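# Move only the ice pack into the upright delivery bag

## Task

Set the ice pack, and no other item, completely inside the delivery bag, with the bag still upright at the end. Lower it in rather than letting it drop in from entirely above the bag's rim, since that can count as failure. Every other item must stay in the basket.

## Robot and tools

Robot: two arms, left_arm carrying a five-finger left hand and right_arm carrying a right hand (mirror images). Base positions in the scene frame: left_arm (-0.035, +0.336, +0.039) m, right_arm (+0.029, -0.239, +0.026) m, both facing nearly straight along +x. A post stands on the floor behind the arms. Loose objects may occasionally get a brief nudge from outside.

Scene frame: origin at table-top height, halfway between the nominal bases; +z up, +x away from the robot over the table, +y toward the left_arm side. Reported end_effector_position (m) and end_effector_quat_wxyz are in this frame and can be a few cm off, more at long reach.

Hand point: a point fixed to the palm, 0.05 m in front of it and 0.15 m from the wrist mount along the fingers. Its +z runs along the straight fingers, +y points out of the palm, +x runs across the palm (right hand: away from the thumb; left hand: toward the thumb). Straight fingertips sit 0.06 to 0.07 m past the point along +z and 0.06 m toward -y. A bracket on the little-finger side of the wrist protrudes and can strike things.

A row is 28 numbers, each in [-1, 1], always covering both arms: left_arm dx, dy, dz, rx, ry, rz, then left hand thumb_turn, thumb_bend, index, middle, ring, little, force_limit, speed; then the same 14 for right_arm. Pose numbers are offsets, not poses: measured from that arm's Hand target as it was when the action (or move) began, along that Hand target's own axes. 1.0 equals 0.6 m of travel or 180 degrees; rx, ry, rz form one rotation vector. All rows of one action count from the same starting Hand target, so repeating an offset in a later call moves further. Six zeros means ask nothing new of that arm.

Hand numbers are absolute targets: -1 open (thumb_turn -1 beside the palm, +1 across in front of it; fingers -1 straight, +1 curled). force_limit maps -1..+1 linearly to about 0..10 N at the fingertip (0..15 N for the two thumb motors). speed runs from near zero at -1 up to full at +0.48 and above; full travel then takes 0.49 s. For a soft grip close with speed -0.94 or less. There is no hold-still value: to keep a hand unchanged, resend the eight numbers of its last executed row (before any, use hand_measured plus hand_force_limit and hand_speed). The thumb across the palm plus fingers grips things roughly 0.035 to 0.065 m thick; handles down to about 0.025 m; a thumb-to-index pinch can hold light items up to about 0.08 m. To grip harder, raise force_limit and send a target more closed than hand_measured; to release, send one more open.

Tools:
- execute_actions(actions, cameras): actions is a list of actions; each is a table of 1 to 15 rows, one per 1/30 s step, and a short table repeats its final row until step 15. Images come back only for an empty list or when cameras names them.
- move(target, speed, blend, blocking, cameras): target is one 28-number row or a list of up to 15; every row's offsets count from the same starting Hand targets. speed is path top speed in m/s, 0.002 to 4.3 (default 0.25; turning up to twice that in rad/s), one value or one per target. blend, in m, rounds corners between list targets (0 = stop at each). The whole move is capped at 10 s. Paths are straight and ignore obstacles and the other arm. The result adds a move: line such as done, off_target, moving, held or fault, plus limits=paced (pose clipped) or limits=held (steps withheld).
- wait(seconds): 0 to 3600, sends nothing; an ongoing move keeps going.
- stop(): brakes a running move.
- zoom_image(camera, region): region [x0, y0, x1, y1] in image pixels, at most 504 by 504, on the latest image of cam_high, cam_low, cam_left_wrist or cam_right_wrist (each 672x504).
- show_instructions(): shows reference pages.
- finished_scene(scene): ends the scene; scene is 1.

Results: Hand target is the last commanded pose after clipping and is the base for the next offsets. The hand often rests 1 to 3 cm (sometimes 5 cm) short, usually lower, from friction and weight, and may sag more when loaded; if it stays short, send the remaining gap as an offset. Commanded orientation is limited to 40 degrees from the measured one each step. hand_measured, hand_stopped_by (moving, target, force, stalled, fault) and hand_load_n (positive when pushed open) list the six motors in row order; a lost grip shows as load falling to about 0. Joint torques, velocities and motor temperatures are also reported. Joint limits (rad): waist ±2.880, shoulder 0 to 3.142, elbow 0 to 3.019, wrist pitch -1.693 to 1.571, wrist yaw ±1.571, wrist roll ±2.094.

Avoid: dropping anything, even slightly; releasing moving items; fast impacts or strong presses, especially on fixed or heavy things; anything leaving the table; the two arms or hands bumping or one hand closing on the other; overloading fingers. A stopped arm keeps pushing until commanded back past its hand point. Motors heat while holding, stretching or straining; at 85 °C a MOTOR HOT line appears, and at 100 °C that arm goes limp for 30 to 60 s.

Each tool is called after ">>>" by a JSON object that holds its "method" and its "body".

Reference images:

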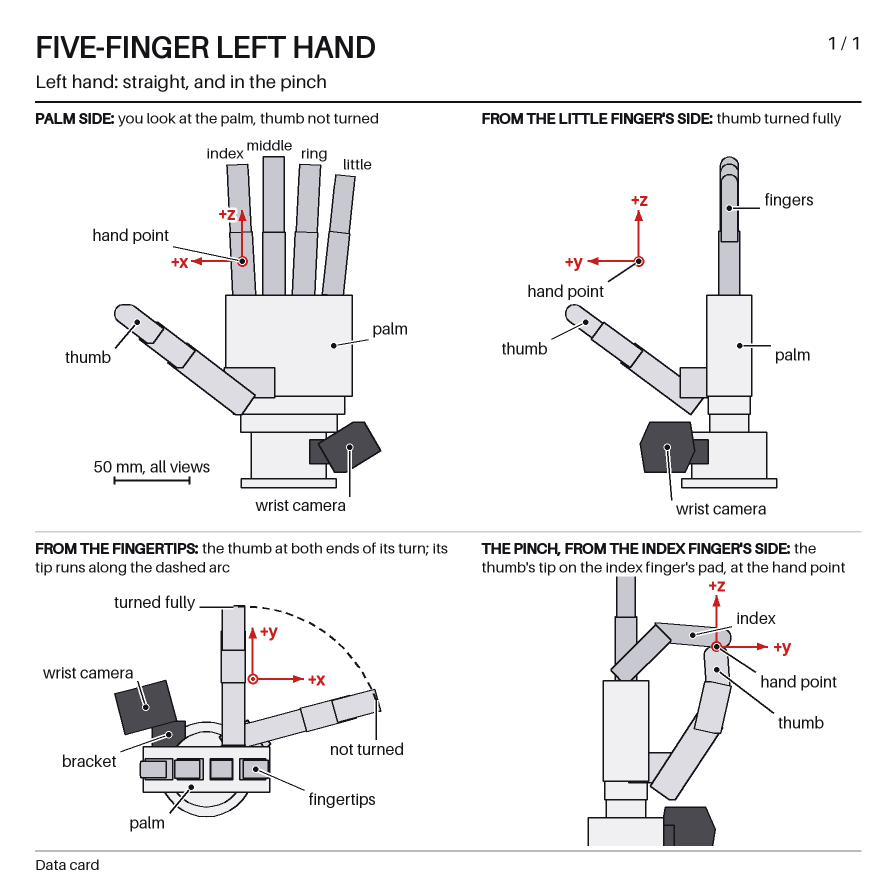

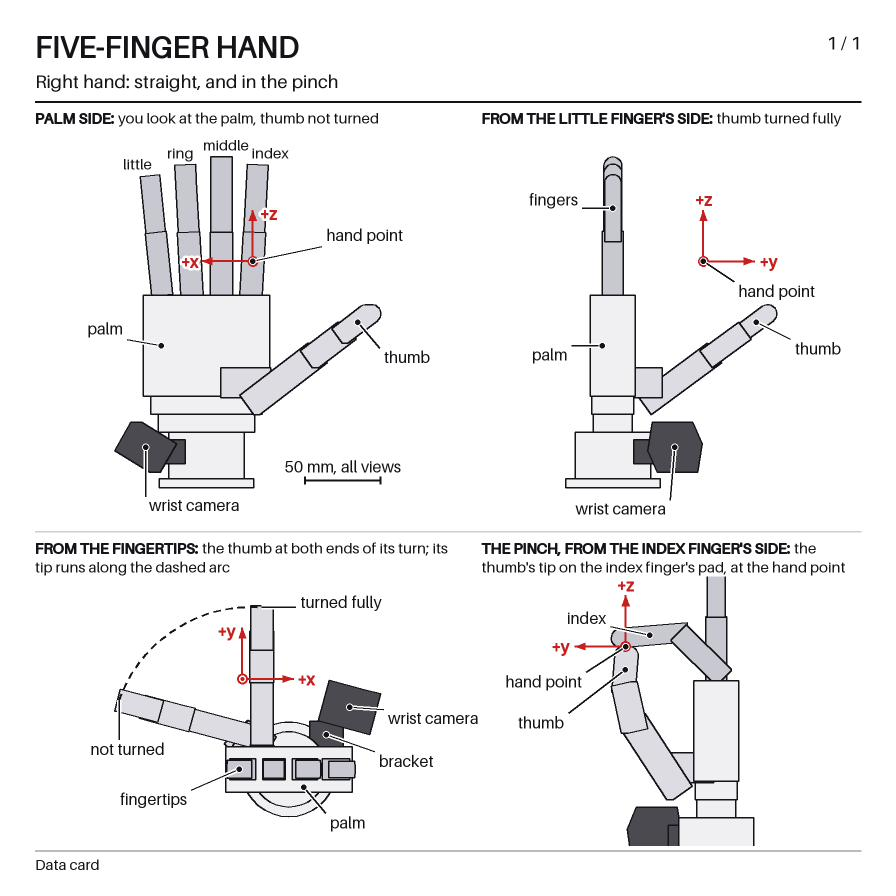

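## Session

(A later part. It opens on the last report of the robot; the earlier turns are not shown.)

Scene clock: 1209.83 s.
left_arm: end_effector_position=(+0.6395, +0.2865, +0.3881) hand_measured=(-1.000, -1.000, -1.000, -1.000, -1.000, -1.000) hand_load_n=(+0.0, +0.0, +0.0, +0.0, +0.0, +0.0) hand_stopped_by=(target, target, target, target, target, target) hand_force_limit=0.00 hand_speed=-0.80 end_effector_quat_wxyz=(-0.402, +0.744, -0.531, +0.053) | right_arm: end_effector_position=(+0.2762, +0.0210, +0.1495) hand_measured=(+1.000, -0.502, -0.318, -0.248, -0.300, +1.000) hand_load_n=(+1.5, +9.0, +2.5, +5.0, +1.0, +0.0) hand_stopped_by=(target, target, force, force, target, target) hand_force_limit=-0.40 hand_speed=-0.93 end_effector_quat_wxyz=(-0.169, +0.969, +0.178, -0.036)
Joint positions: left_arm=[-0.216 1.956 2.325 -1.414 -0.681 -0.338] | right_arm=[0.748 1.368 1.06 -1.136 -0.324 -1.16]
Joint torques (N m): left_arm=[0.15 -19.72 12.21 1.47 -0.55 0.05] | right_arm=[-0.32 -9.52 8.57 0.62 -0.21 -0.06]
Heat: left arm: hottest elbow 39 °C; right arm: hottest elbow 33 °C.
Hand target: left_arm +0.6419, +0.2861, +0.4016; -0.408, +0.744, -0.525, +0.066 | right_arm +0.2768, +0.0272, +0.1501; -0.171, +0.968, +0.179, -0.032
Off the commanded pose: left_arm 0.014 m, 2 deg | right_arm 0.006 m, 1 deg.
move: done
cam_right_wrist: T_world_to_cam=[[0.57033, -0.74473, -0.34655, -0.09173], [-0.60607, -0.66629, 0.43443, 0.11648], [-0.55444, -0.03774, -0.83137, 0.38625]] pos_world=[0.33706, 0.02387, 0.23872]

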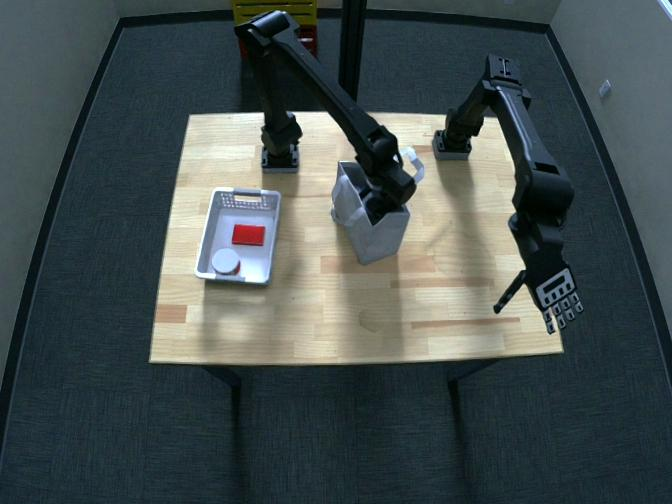

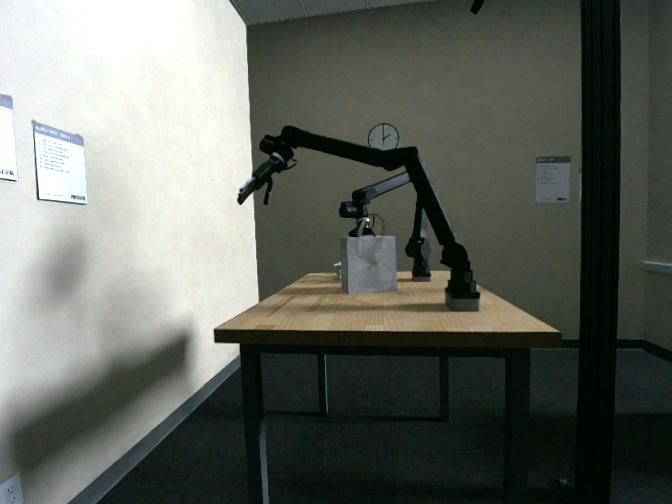

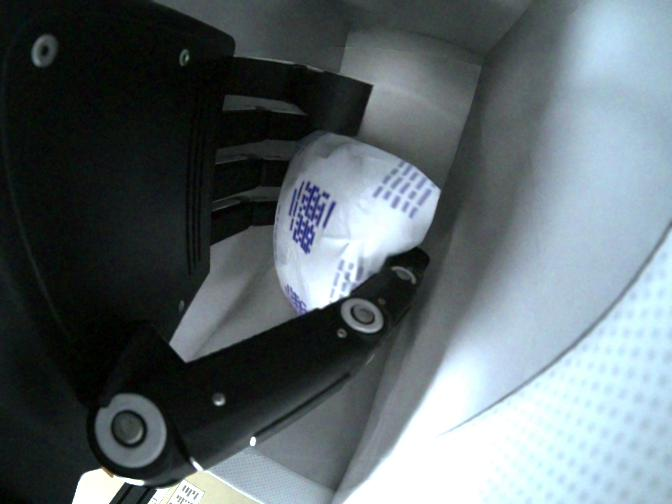

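>>> {"method": "move", "body": {"target": [0,0,0,0,0,0,-1,-1,-1,-1,-1,-1,0,-0.8,0.0,0.0143,0.0392,0,0,0,1,-0.5,-0.1,-0.1,-0.3,1,-0.4,-0.93], "speed": 0.03, "cameras": ["cam_high","cam_low","cam_right_wrist"]}}

>>> {"method": "zoom_image", "body": {"camera": "cam_high", "region": [320, 130, 440, 270]}}

>>> {"method": "zoom_image", "body": {"camera": "cam_low", "region": [320, 190, 420, 310]}}

Scene clock: 1216.73 s.
left_arm: end_effector_position=(+0.6395, +0.2865, +0.3881) hand_measured=(-1.000, -1.000, -1.000, -1.000, -1.000, -1.000) hand_load_n=(+0.0, +0.0, +0.0, +0.0, +0.0, +0.0) hand_stopped_by=(target, target, target, target, target, target) hand_force_limit=0.00 hand_speed=-0.80 end_effector_quat_wxyz=(-0.402, +0.744, -0.531, +0.053) | right_arm: end_effector_position=(+0.2769, +0.0217, +0.1254) hand_measured=(+1.000, -0.502, -0.318, -0.248, -0.300, +1.000) hand_load_n=(+1.5, +8.5, +2.5, +5.0, +1.0, +0.0) hand_stopped_by=(target, target, force, force, target, target) hand_force_limit=-0.40 hand_speed=-0.93 end_effector_quat_wxyz=(-0.169, +0.969, +0.178, -0.035)
Joint positions: left_arm=[-0.216 1.956 2.325 -1.414 -0.681 -0.338] | right_arm=[0.748 1.391 1.016 -1.067 -0.324 -1.16]
Joint torques (N m): left_arm=[0.09 -19.66 12.19 1.48 -0.55 0.05] | right_arm=[-0.38 -9.88 7.87 0.7 -0.19 -0.07]
Heat: left arm: hottest elbow 39 °C; right arm: hottest elbow 33 °C.
Hand target: left_arm +0.6419, +0.2861, +0.4016; -0.408, +0.744, -0.525, +0.066 | right_arm +0.2768, +0.0272, +0.1251; -0.171, +0.968, +0.179, -0.032
Off the commanded pose: left_arm 0.014 m, 2 deg | right_arm 0.005 m, 0 deg.
move: done
cam_right_wrist: T_world_to_cam=[[0.57048, -0.74452, -0.34676, -0.09995], [-0.60684, -0.6666, 0.4329, 0.12827], [-0.55345, -0.03653, -0.83208, 0.36644]] pos_world=[0.33767, 0.02448, 0.21472]

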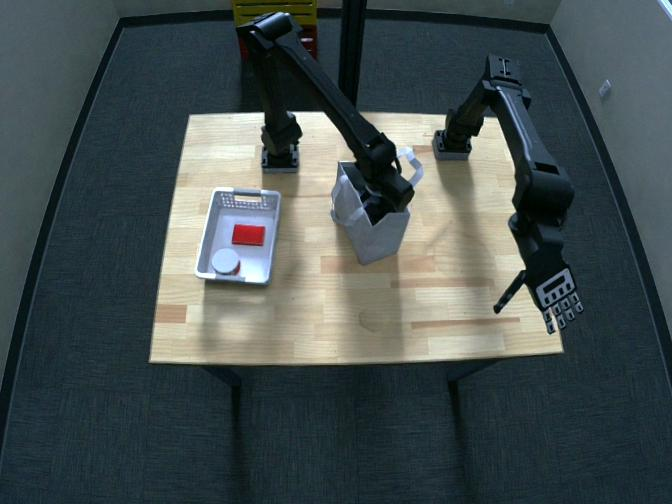

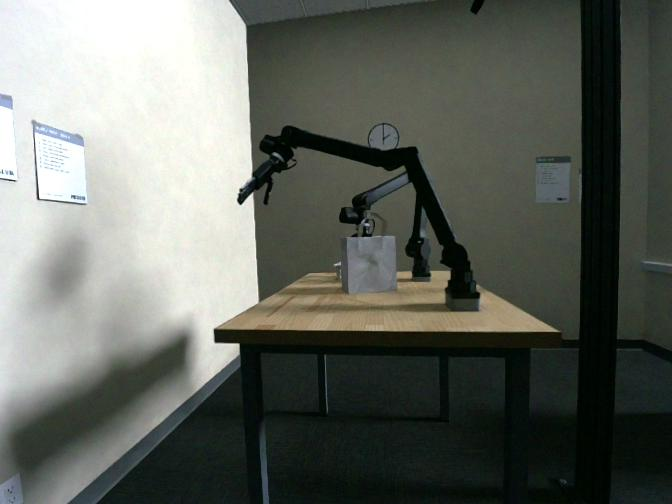

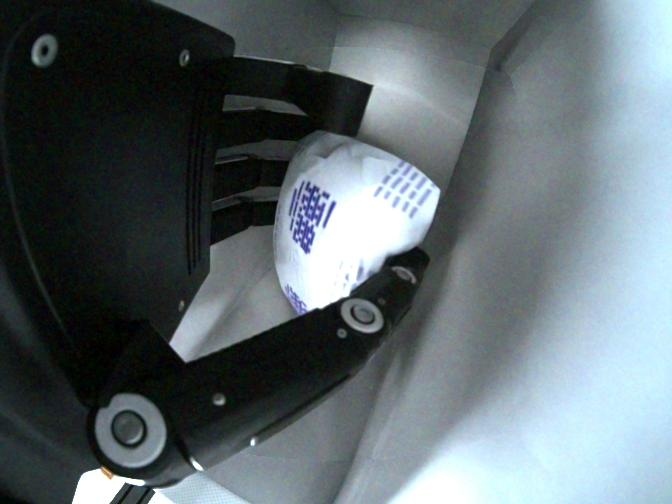

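Scaled by 3.600 from the camera's image (finer frame: 960x720).

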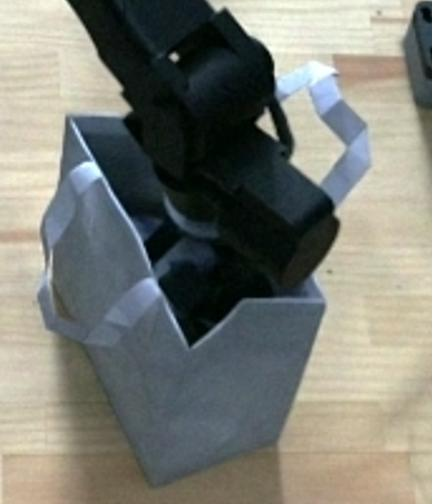

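Scaled by 4.200 from the camera's image (finer frame: 960x720).

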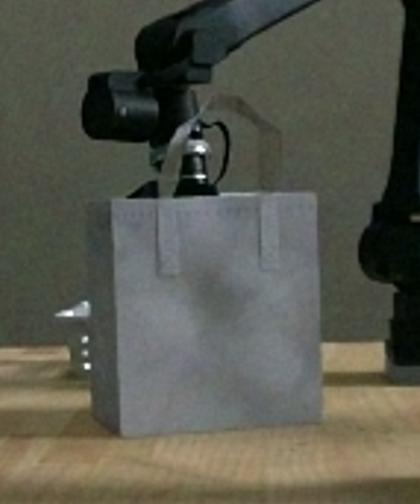

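>>> {"method": "move", "body": {"target": [0,0,0,0,0,0,-1,-1,-1,-1,-1,-1,0,-0.8,0.0,0.0143,0.0392,0,0,0,1,-0.5,-0.1,-0.1,-0.3,1,-0.4,-0.93], "speed": 0.03, "cameras": ["cam_high","cam_low","cam_right_wrist"]}}

>>> {"method": "zoom_image", "body": {"camera": "cam_high", "region": [320, 130, 440, 270]}}

>>> {"method": "zoom_image", "body": {"camera": "cam_low", "region": [320, 190, 420, 310]}}

Scene clock: 1228.50 s.
left_arm: end_effector_position=(+0.6395, +0.2865, +0.3881) hand_measured=(-1.000, -1.000, -1.000, -1.000, -1.000, -1.000) hand_load_n=(+0.0, +0.0, +0.0, +0.0, +0.0, +0.0) hand_stopped_by=(target, target, target, target, target, target) hand_force_limit=0.00 hand_speed=-0.80 end_effector_quat_wxyz=(-0.402, +0.744, -0.531, +0.053) | right_arm: end_effector_position=(+0.2770, +0.0216, +0.1004) hand_measured=(+1.000, -0.502, -0.318, -0.248, -0.300, +1.000) hand_load_n=(+1.5, +9.0, +2.5, +5.0, +1.5, +0.0) hand_stopped_by=(target, target, force, force, target, target) hand_force_limit=-0.40 hand_speed=-0.93 end_effector_quat_wxyz=(-0.169, +0.969, +0.178, -0.035)
Joint positions: left_arm=[-0.216 1.956 2.325 -1.414 -0.681 -0.338] | right_arm=[0.748 1.419 0.973 -0.997 -0.323 -1.159]
Joint torques (N m): left_arm=[0.09 -19.72 12.19 1.47 -0.55 0.05] | right_arm=[-0.32 -10.34 8.27 0.62 -0.15 -0.06]
Heat: left arm: hottest elbow 39 °C; right arm: hottest elbow 33 °C.
Hand target: left_arm +0.6419, +0.2861, +0.4016; -0.408, +0.744, -0.525, +0.066 | right_arm +0.2769, +0.0272, +0.1000; -0.171, +0.968, +0.179, -0.032
Off the commanded pose: left_arm 0.014 m, 2 deg | right_arm 0.006 m, 1 deg.
move: done
cam_right_wrist: T_world_to_cam=[[0.57017, -0.74508, -0.34606, -0.10877], [-0.60724, -0.66595, 0.43333, 0.13913], [-0.55332, -0.03694, -0.83215, 0.34567]] pos_world=[0.33777, 0.02437, 0.18972]

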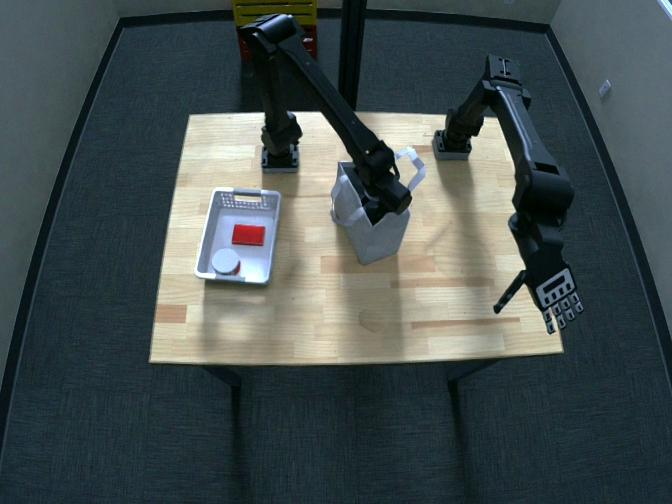

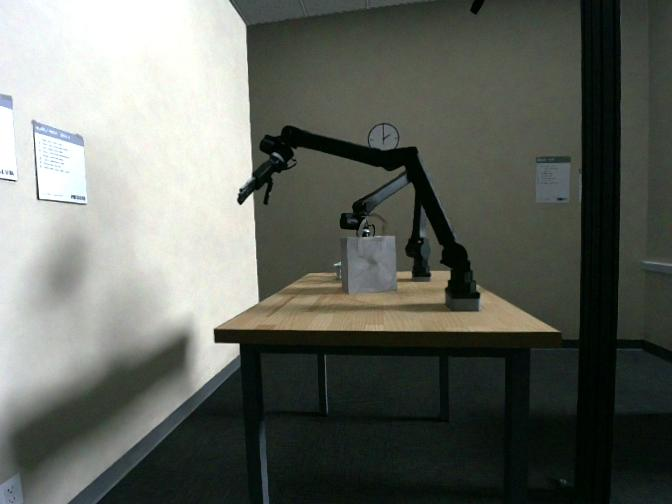

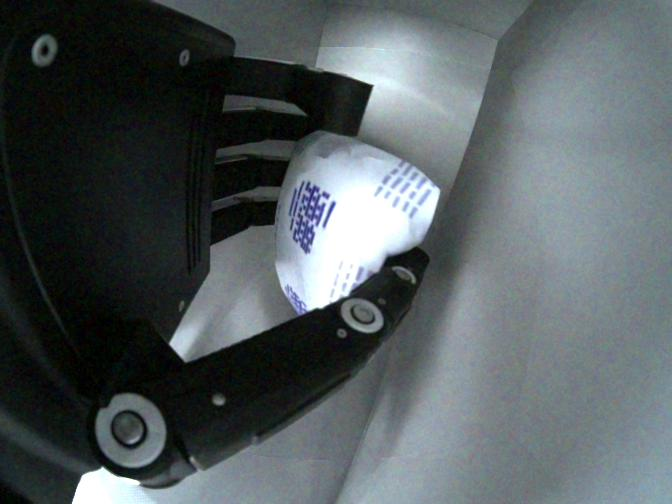

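Scaled by 3.600 from the camera's image (finer frame: 960x720).

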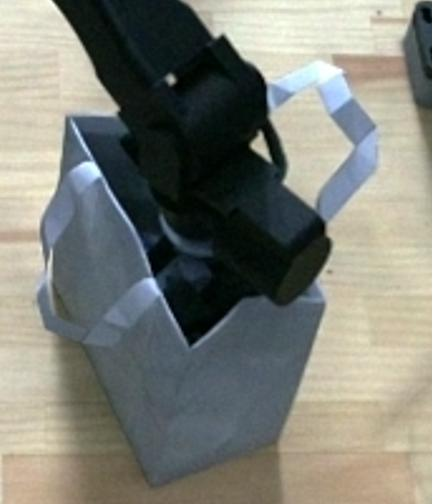

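Scaled by 4.200 from the camera's image (finer frame: 960x720).

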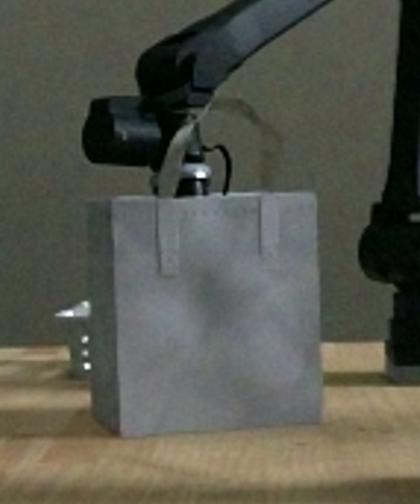

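>>> {"method": "move", "body": {"target": [0,0,0,0,0,0,-1,-1,-1,-1,-1,-1,0,-0.8,0.0,0.0114,0.0313,0,0,0,1,-0.5,-0.1,-0.1,-0.3,1,-0.4,-0.93], "speed": 0.03, "cameras": ["cam_high","cam_low","cam_right_wrist"]}}

>>> {"method": "zoom_image", "body": {"camera": "cam_high", "region": [320, 130, 440, 270]}}

>>> {"method": "zoom_image", "body": {"camera": "cam_low", "region": [320, 190, 420, 310]}}

Scene clock: 1237.33 s.
left_arm: end_effector_position=(+0.6395, +0.2865, +0.3881) hand_measured=(-1.000, -1.000, -1.000, -1.000, -1.000, -1.000) hand_load_n=(+0.0, +0.0, +0.0, +0.0, +0.0, +0.0) hand_stopped_by=(target, target, target, target, target, target) hand_force_limit=0.00 hand_speed=-0.80 end_effector_quat_wxyz=(-0.402, +0.744, -0.531, +0.053) | right_arm: end_effector_position=(+0.2770, +0.0216, +0.0805) hand_measured=(+1.000, -0.502, -0.318, -0.248, -0.300, +1.000) hand_load_n=(+2.0, +8.5, +2.5, +5.0, +1.5, +0.0) hand_stopped_by=(target, target, force, force, target, target) hand_force_limit=-0.40 hand_speed=-0.93 end_effector_quat_wxyz=(-0.169, +0.969, +0.178, -0.035)
Joint positions: left_arm=[-0.216 1.956 2.325 -1.414 -0.681 -0.338] | right_arm=[0.748 1.446 0.942 -0.939 -0.323 -1.159]
Joint torques (N m): left_arm=[0.09 -19.78 12.22 1.47 -0.54 0.05] | right_arm=[-0.62 -10.64 7.68 0.88 -0.21 -0.07]
Heat: left arm: hottest elbow 39 °C; right arm: hottest elbow 32 °C.
Hand target: left_arm +0.6419, +0.2861, +0.4016; -0.408, +0.744, -0.525, +0.066 | right_arm +0.2768, +0.0271, +0.0799; -0.170, +0.968, +0.179, -0.032
Off the commanded pose: left_arm 0.014 m, 2 deg | right_arm 0.006 m, 1 deg.
move: done
cam_right_wrist: T_world_to_cam=[[0.57017, -0.74508, -0.34606, -0.11558], [-0.60724, -0.66595, 0.43333, 0.14782], [-0.55332, -0.03694, -0.83215, 0.32911]] pos_world=[0.33777, 0.02447, 0.16982]

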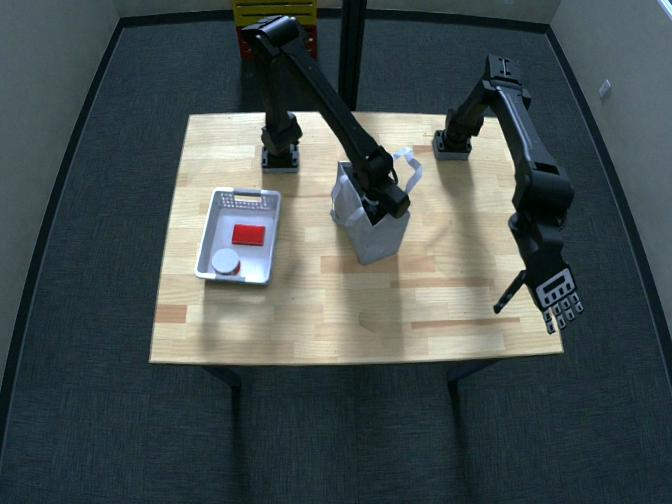

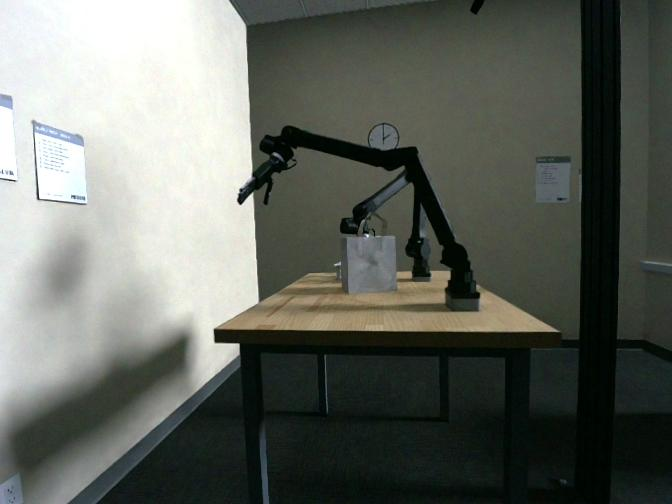

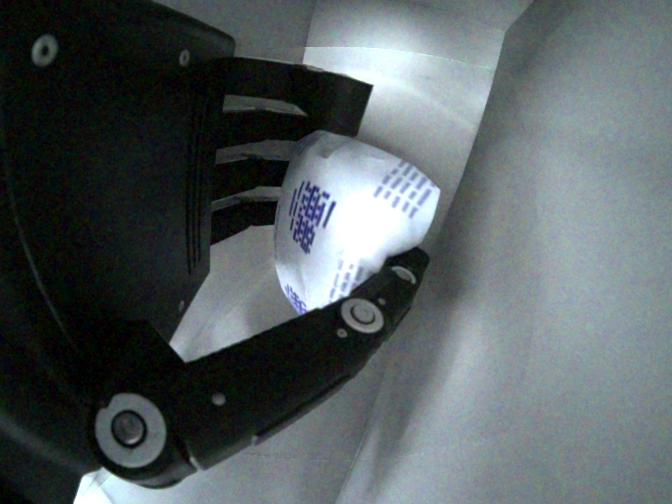

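Scaled by 3.600 from the camera's image (finer frame: 960x720).

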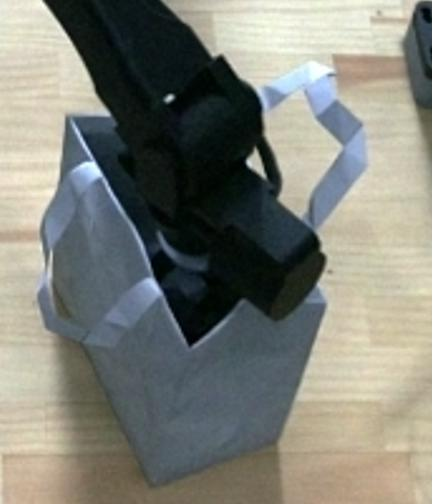

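Scaled by 4.200 from the camera's image (finer frame: 960x720).

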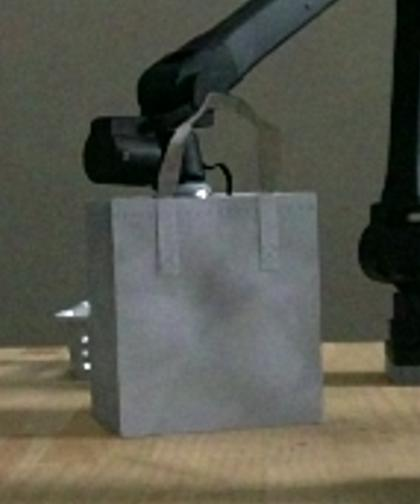

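>>> {"method": "move", "body": {"target": [[0,0,0,0,0,0,-1,-1,-1,-1,-1,-1,0,-0.8,0,0,0,0,0,0,1,-0.55,-0.5,-0.5,-0.5,1,-0.4,-0.9]], "speed": 0.03, "cameras": ["cam_high","cam_low","cam_right_wrist"]}}

Scene clock: 1249.03 s.
left_arm: end_effector_position=(+0.6395, +0.2865, +0.3881) hand_measured=(-1.000, -1.000, -1.000, -1.000, -1.000, -1.000) hand_load_n=(+0.0, +0.0, +0.0, +0.0, +0.0, +0.0) hand_stopped_by=(target, target, target, target, target, target) hand_force_limit=0.00 hand_speed=-0.80 end_effector_quat_wxyz=(-0.402, +0.744, -0.531, +0.053) | right_arm: end_effector_position=(+0.2770, +0.0216, +0.0805) hand_measured=(+1.000, -0.552, -0.500, -0.500, -0.500, +1.000) hand_load_n=(+0.0, +0.0, +0.0, +0.0, +0.0, +0.0) hand_stopped_by=(target, force, target, target, target, target) hand_force_limit=-0.40 hand_speed=-0.90 end_effector_quat_wxyz=(-0.169, +0.969, +0.177, -0.035)
Joint positions: left_arm=[-0.216 1.956 2.325 -1.414 -0.681 -0.338] | right_arm=[0.748 1.446 0.942 -0.939 -0.322 -1.157]
Joint torques (N m): left_arm=[0.15 -19.78 12.19 1.5 -0.55 0.05] | right_arm=[-0.97 -10.4 7.72 0.73 -0.24 -0.07]
Heat: left arm: hottest elbow 39 °C; right arm: hottest elbow 32 °C.
Hand target: left_arm +0.6419, +0.2861, +0.4016; -0.408, +0.744, -0.525, +0.066 | right_arm +0.2768, +0.0271, +0.0799; -0.171, +0.968, +0.179, -0.032
Off the commanded pose: left_arm 0.014 m, 2 deg | right_arm 0.005 m, 1 deg.
move: done
cam_right_wrist: T_world_to_cam=[[0.56879, -0.74621, -0.34591, -0.11519], [-0.60841, -0.66473, 0.43355, 0.14808], [-0.55346, -0.03615, -0.83209, 0.32913]] pos_world=[0.33777, 0.02438, 0.16982]

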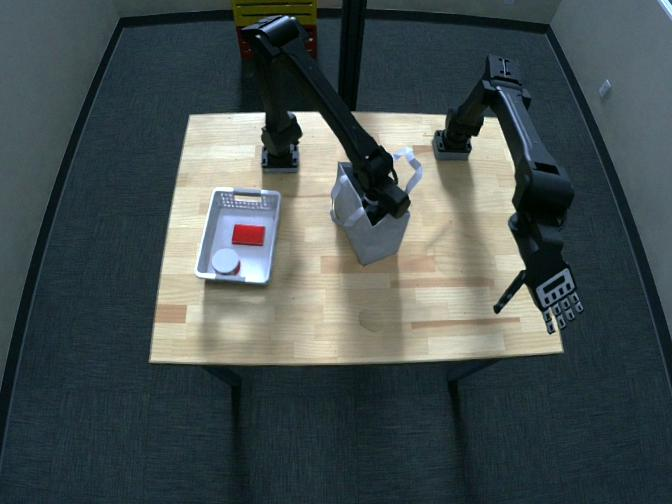

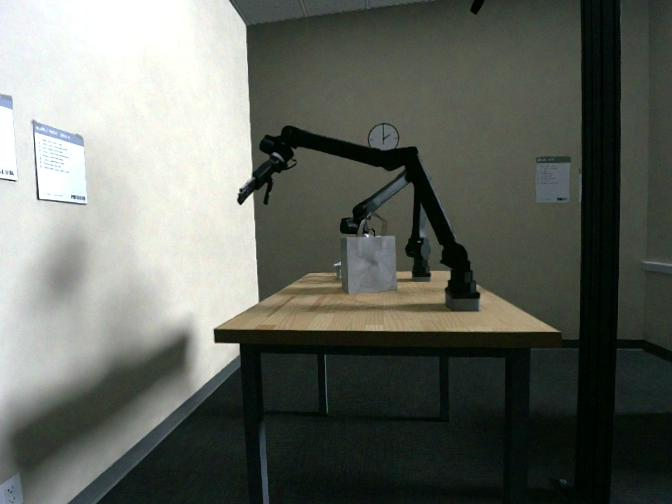

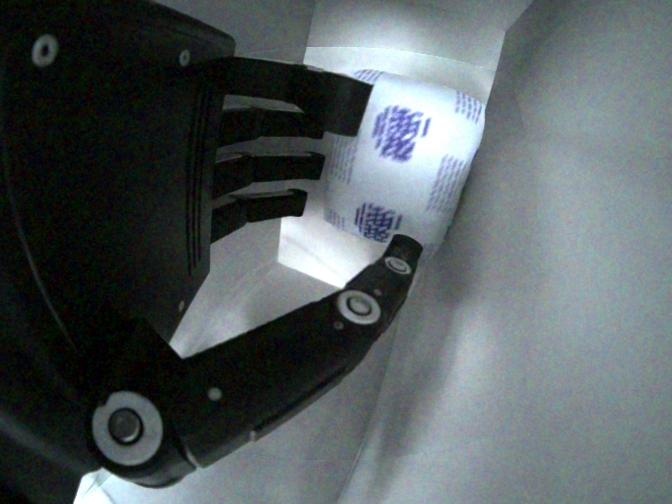

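>>> {"method": "move", "body": {"target": [0,0,0,0,0,0,-1,-1,-1,-1,-1,-1,0,-0.8,0.0123,-0.0268,-0.0612,0,0,0,1,-0.55,-0.5,-0.5,-0.5,1,-0.4,-0.9], "speed": 0.05, "cameras": ["cam_high","cam_low","cam_right_wrist"]}}

>>> {"method": "zoom_image", "body": {"camera": "cam_high", "region": [320, 130, 440, 270]}}

Scene clock: 1263.27 s.
left_arm: end_effector_position=(+0.6395, +0.2865, +0.3881) hand_measured=(-1.000, -1.000, -1.000, -1.000, -1.000, -1.000) hand_load_n=(+0.0, +0.0, +0.0, +0.0, +0.0, +0.0) hand_stopped_by=(target, target, target, target, target, target) hand_force_limit=0.00 hand_speed=-0.80 end_effector_quat_wxyz=(-0.402, +0.744, -0.531, +0.053) | right_arm: end_effector_position=(+0.2733, +0.0182, +0.1022) hand_measured=(+1.000, -0.552, -0.500, -0.500, -0.500, +1.000) hand_load_n=(+0.0, +0.0, +0.0, +0.0, +0.0, +0.0) hand_stopped_by=(target, force, target, target, target, target) hand_force_limit=-0.40 hand_speed=-0.90 end_effector_quat_wxyz=(-0.160, +0.970, +0.174, -0.048)
Joint positions: left_arm=[-0.216 1.956 2.325 -1.414 -0.681 -0.338] | right_arm=[0.748 1.427 0.984 -1.031 -0.322 -1.157]
Joint velocities: left_arm=[within noise] | right_arm=[-0.015 -0.015 -0.007 -0.012 -0.051 0.154]
Joint torques (N m): left_arm=[0.15 -19.72 12.19 1.51 -0.55 0.04] | right_arm=[-1.26 -10.99 10.77 -0.27 -0.3 -0.13]
Heat: left arm: hottest elbow 39 °C; right arm: hottest elbow 32 °C.
Hand target: left_arm +0.6419, +0.2861, +0.4016; -0.408, +0.744, -0.525, +0.066 | right_arm +0.2828, +0.0322, +0.1200; -0.171, +0.968, +0.179, -0.032
Off the commanded pose: left_arm 0.014 m, 2 deg | right_arm 0.025 m, 2 deg.
move: off_target (right_arm)
cam_right_wrist: T_world_to_cam=[[0.56101, -0.7535, -0.3428, -0.10622], [-0.59832, -0.65527, 0.46113, 0.12833], [-0.57209, -0.0536, -0.81844, 0.34902]] pos_world=[0.33605, 0.02276, 0.19007]

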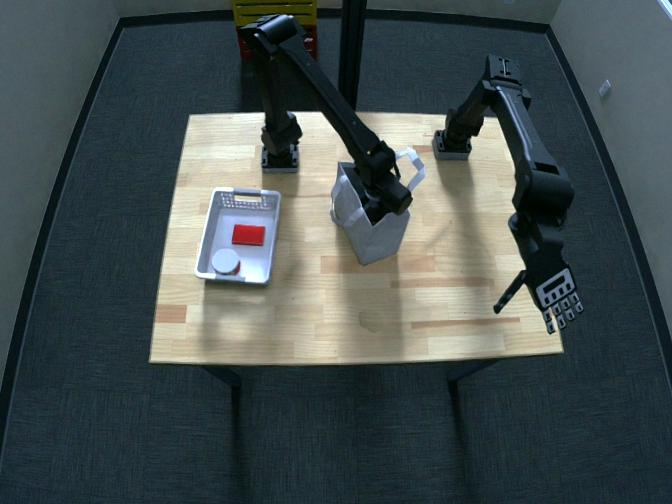

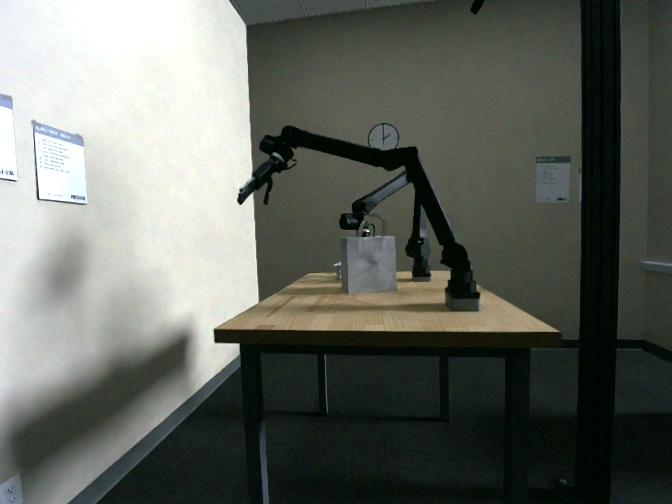

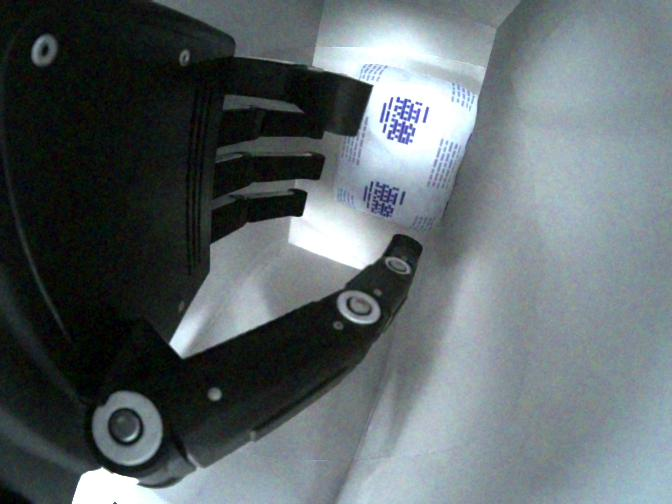

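Scaled by 3.600 from the camera's image (finer frame: 960x720).

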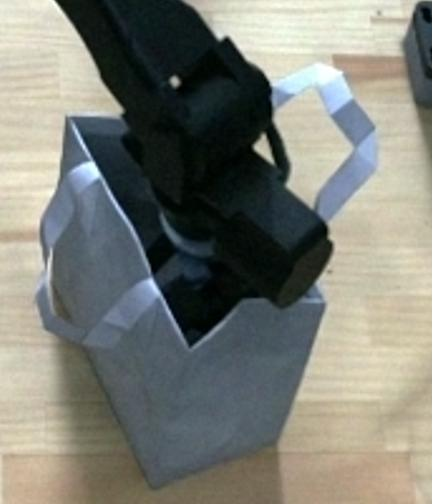

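>>> {"method": "move", "body": {"target": [0,0,0,0,0,0,-1,-1,-1,-1,-1,-1,0,-0.8,0.0077,-0.0857,-0.2135,0,0,0,1,-0.55,-0.5,-0.5,-0.5,1,-0.4,-0.9], "speed": 0.06, "cameras": ["cam_high","cam_low","cam_right_wrist"]}}

>>> {"method": "zoom_image", "body": {"camera": "cam_high", "region": [320, 130, 440, 270]}}

Scene clock: 1271.23 s.
left_arm: end_effector_position=(+0.6395, +0.2865, +0.3881) hand_measured=(-1.000, -1.000, -1.000, -1.000, -1.000, -1.000) hand_load_n=(+0.0, +0.0, +0.0, +0.0, +0.0, +0.0) hand_stopped_by=(target, target, target, target, target, target) hand_force_limit=0.00 hand_speed=-0.80 end_effector_quat_wxyz=(-0.402, +0.744, -0.531, +0.053) | right_arm: end_effector_position=(+0.2812, +0.0275, +0.2371) hand_measured=(+1.000, -0.552, -0.500, -0.500, -0.500, +1.000) hand_load_n=(+0.0, +0.0, +0.0, +0.0, +0.0, +0.0) hand_stopped_by=(target, force, target, target, target, target) hand_force_limit=-0.40 hand_speed=-0.90 end_effector_quat_wxyz=(-0.160, +0.970, +0.174, -0.049)
Joint positions: left_arm=[-0.216 1.956 2.325 -1.414 -0.681 -0.338] | right_arm=[0.752 1.368 1.292 -1.399 -0.322 -1.153]
Joint torques (N m): left_arm=[0.09 -19.78 12.18 1.47 -0.55 0.05] | right_arm=[-0.97 -10.75 12.21 -0.31 -0.25 -0.08]
Heat: left arm: hottest elbow 39 °C; right arm: hottest elbow 32 °C.
Hand target: left_arm +0.6419, +0.2861, +0.4016; -0.408, +0.744, -0.525, +0.066 | right_arm +0.2856, +0.0381, +0.2580; -0.171, +0.968, +0.179, -0.031
Off the commanded pose: left_arm 0.014 m, 2 deg | right_arm 0.024 m, 2 deg.
move: off_target (right_arm)
cam_right_wrist: T_world_to_cam=[[0.55986, -0.75435, -0.34281, -0.05697], [-0.59758, -0.65419, 0.46361, 0.07613], [-0.57398, -0.0547, -0.81704, 0.46472]] pos_world=[0.34414, 0.03225, 0.32487]

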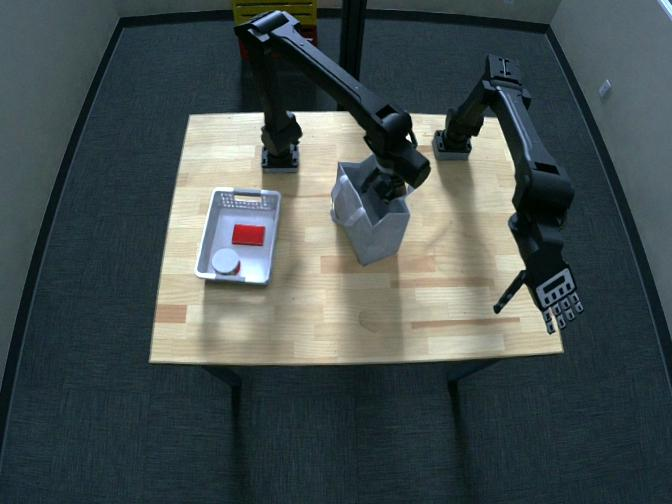

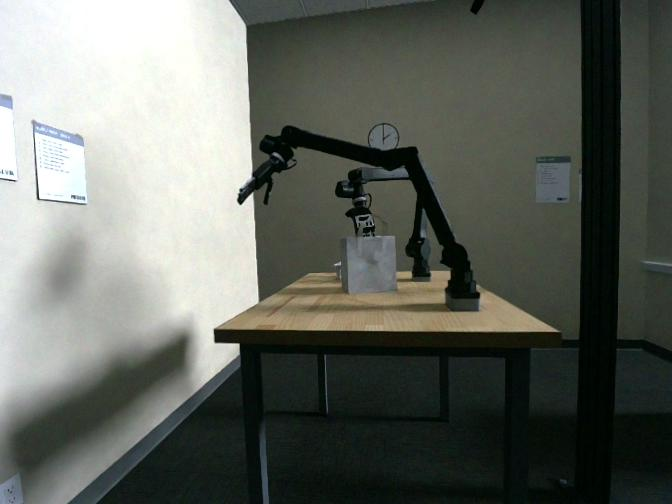

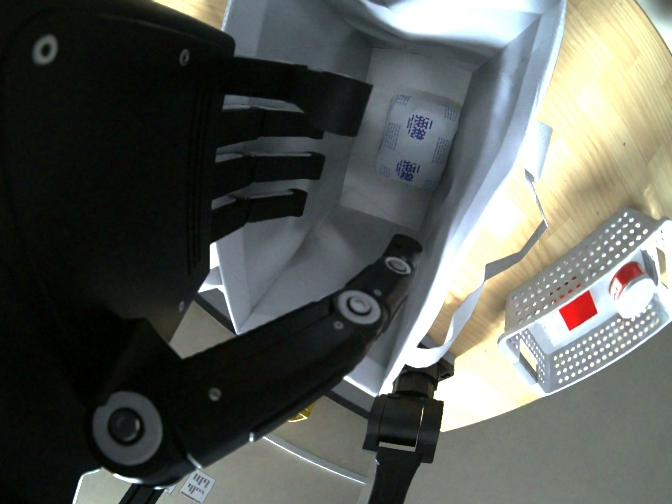

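Scaled by 3.600 from the camera's image (finer frame: 960x720).

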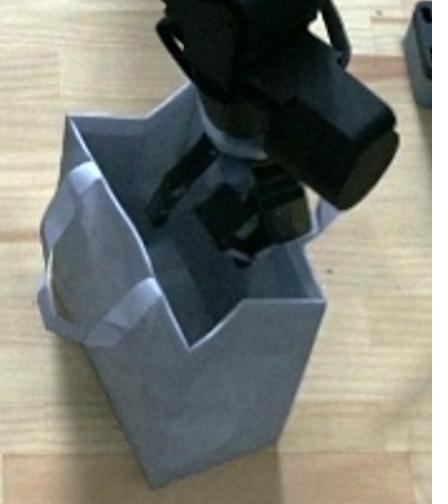

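>>> {"method": "move", "body": {"target": [0,0,0,0,0,0,-1,-1,-1,-1,-1,-1,0,-0.8,-0.0058,-0.0757,-0.2118,0,0,0,1,-0.55,-0.5,-0.5,-0.5,1,-0.4,-0.9], "speed": 0.08, "cameras": ["cam_high","cam_low","cam_right_wrist"]}}

>>> {"method": "zoom_image", "body": {"camera": "cam_high", "region": [320, 110, 440, 270]}}

>>> {"method": "zoom_image", "body": {"camera": "cam_low", "region": [320, 170, 420, 310]}}

Scene clock: 1282.90 s.
left_arm: end_effector_position=(+0.6395, +0.2865, +0.3881) hand_measured=(-1.000, -1.000, -1.000, -1.000, -1.000, -1.000) hand_load_n=(+0.0, +0.0, +0.0, +0.0, +0.0, +0.0) hand_stopped_by=(target, target, target, target, target, target) hand_force_limit=0.00 hand_speed=-0.80 end_effector_quat_wxyz=(-0.402, +0.744, -0.531, +0.053) | right_arm: end_effector_position=(+0.2830, +0.0311, +0.3729) hand_measured=(+1.000, -0.552, -0.500, -0.500, -0.500, +1.000) hand_load_n=(+0.0, +0.0, +0.0, +0.0, +0.5, +0.0) hand_stopped_by=(target, force, target, target, target, target) hand_force_limit=-0.40 hand_speed=-0.90 end_effector_quat_wxyz=(-0.182, +0.969, +0.168, -0.011)
Joint positions: left_arm=[-0.216 1.956 2.325 -1.414 -0.681 -0.338] | right_arm=[0.756 1.351 1.638 -1.668 -0.315 -1.124]
Joint torques (N m): left_arm=[0.09 -19.78 12.18 1.48 -0.55 0.05] | right_arm=[0.21 -10.46 11.88 -0.14 -0.14 -0.11]
Heat: left arm: hottest elbow 39 °C; right arm: hottest elbow 33 °C.
Hand target: left_arm +0.6419, +0.2861, +0.4016; -0.408, +0.744, -0.525, +0.066 | right_arm +0.2825, +0.0362, +0.3930; -0.171, +0.968, +0.179, -0.032
Off the commanded pose: left_arm 0.014 m, 2 deg | right_arm 0.021 m, 3 deg.
joint sent to its limit (right arm) — joint 4 (wrist pitch), lower limit. The joint targets are off in orientation, not in position.
move: off_target (right_arm)
cam_right_wrist: T_world_to_cam=[[0.56372, -0.74869, -0.34882, -0.00778], [-0.6412, -0.66289, 0.38658, 0.05796], [-0.52066, 0.00574, -0.85375, 0.57356]] pos_world=[0.34018, 0.0293, 0.46455]

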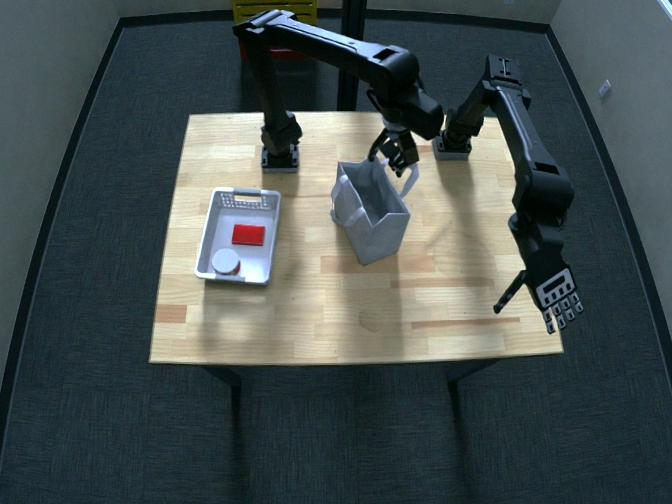

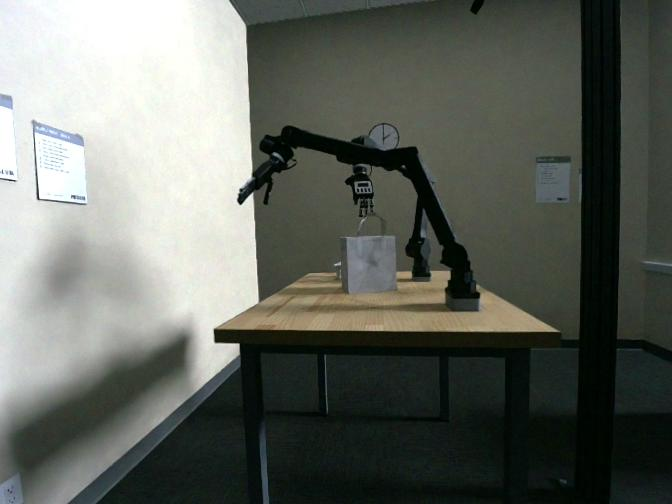

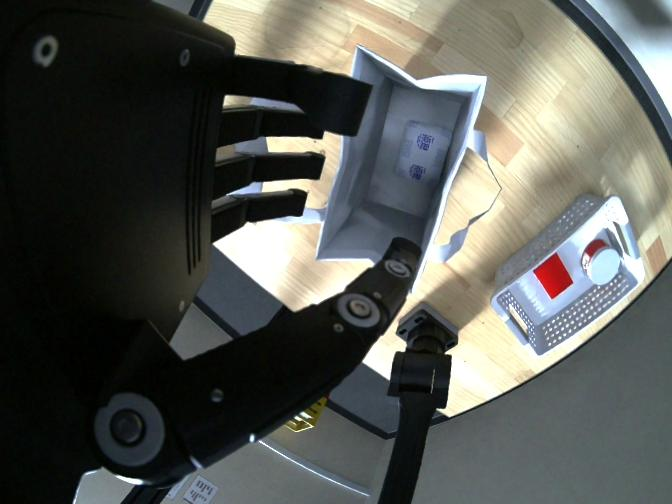

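Scaled by 3.150 from the camera's image (finer frame: 960x720).

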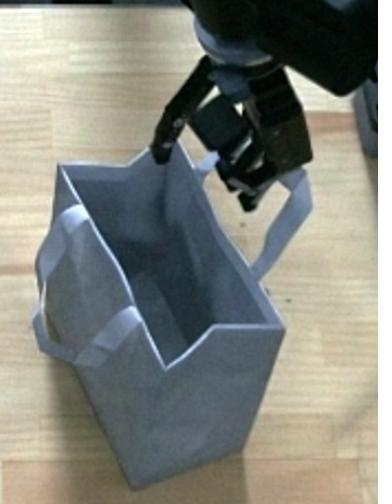

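Scaled by 3.600 from the camera's image (finer frame: 960x720).

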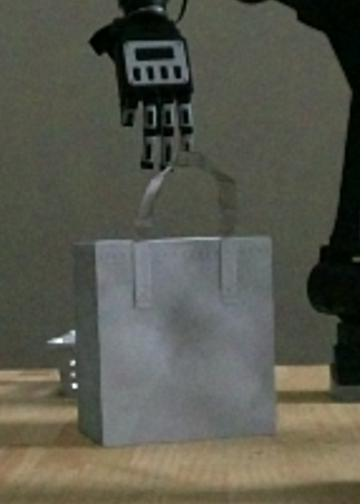

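>>> {"method": "move", "body": {"target": [0,0,0,0,0,0,-1,-1,-1,-1,-1,-1,0,-0.8,-0.067,0.0595,-0.075,0,0,0,1,-0.55,-0.5,-0.5,-0.5,1,-0.4,-0.9], "speed": 0.08, "cameras": ["cam_high","cam_low","cam_right_wrist"]}}

Scene clock: 1293.47 s.
left_arm: end_effector_position=(+0.6395, +0.2865, +0.3881) hand_measured=(-1.000, -1.000, -1.000, -1.000, -1.000, -1.000) hand_load_n=(+0.0, +0.0, +0.0, +0.0, +0.0, +0.0) hand_stopped_by=(target, target, target, target, target, target) hand_force_limit=0.00 hand_speed=-0.80 end_effector_quat_wxyz=(-0.402, +0.744, -0.531, +0.053) | right_arm: end_effector_position=(+0.2620, -0.0180, +0.4236) hand_measured=(+1.000, -0.552, -0.500, -0.500, -0.500, +1.000) hand_load_n=(+0.0, +0.0, +0.0, +0.0, +0.0, +0.0) hand_stopped_by=(target, force, target, target, target, target) hand_force_limit=-0.40 hand_speed=-0.90 end_effector_quat_wxyz=(-0.221, +0.959, +0.163, +0.066)
Joint positions: left_arm=[-0.216 1.956 2.325 -1.414 -0.681 -0.338] | right_arm=[0.696 1.159 1.608 -1.668 -0.31 -1.149]
Joint torques (N m): left_arm=[0.09 -19.72 12.21 1.48 -0.55 0.05] | right_arm=[-1.67 -7.53 8.24 0.18 -0.15 -0.23]
Heat: left arm: hottest elbow 39 °C; right arm: hottest elbow 34 °C.
Hand target: left_arm +0.6419, +0.2861, +0.4016; -0.408, +0.744, -0.525, +0.066 | right_arm +0.2624, -0.0239, +0.4231; -0.171, +0.968, +0.179, -0.032
Off the commanded pose: left_arm 0.014 m, 2 deg | right_arm 0.006 m, 13 deg.
joint sent to its limit (right arm) — joint 4 (wrist pitch), lower limit. The joint targets are off in orientation, not in position.
move: off_target (right_arm)
cam_right_wrist: T_world_to_cam=[[0.58289, -0.73324, -0.35014, -0.01926], [-0.70701, -0.67005, 0.22618, 0.07741], [-0.40046, 0.11571, -0.90898, 0.59999]] pos_world=[0.30623, -0.03168, 0.52113]

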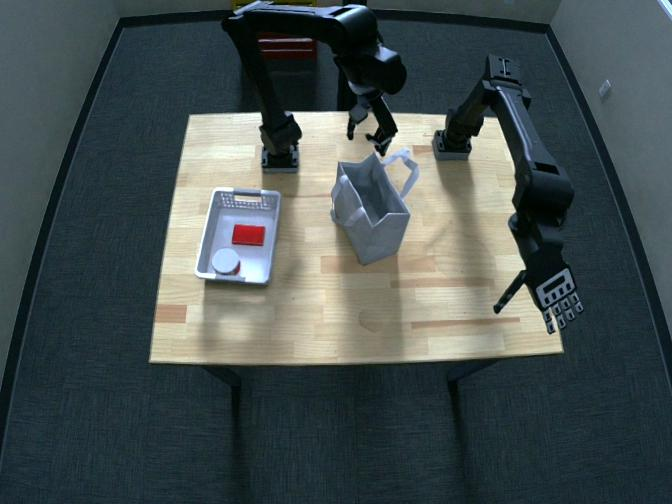

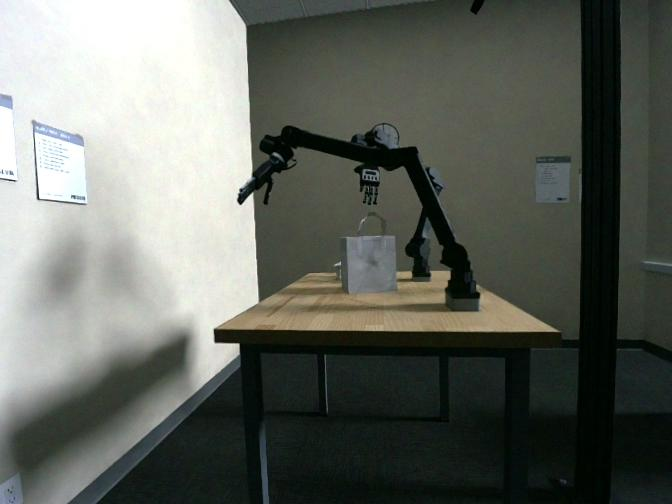

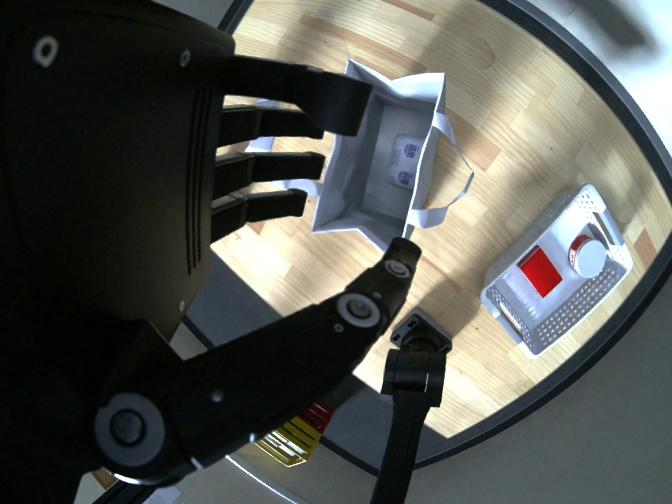

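>>> {"method": "finished_scene", "body": {}}

The scene is finished: the task was done.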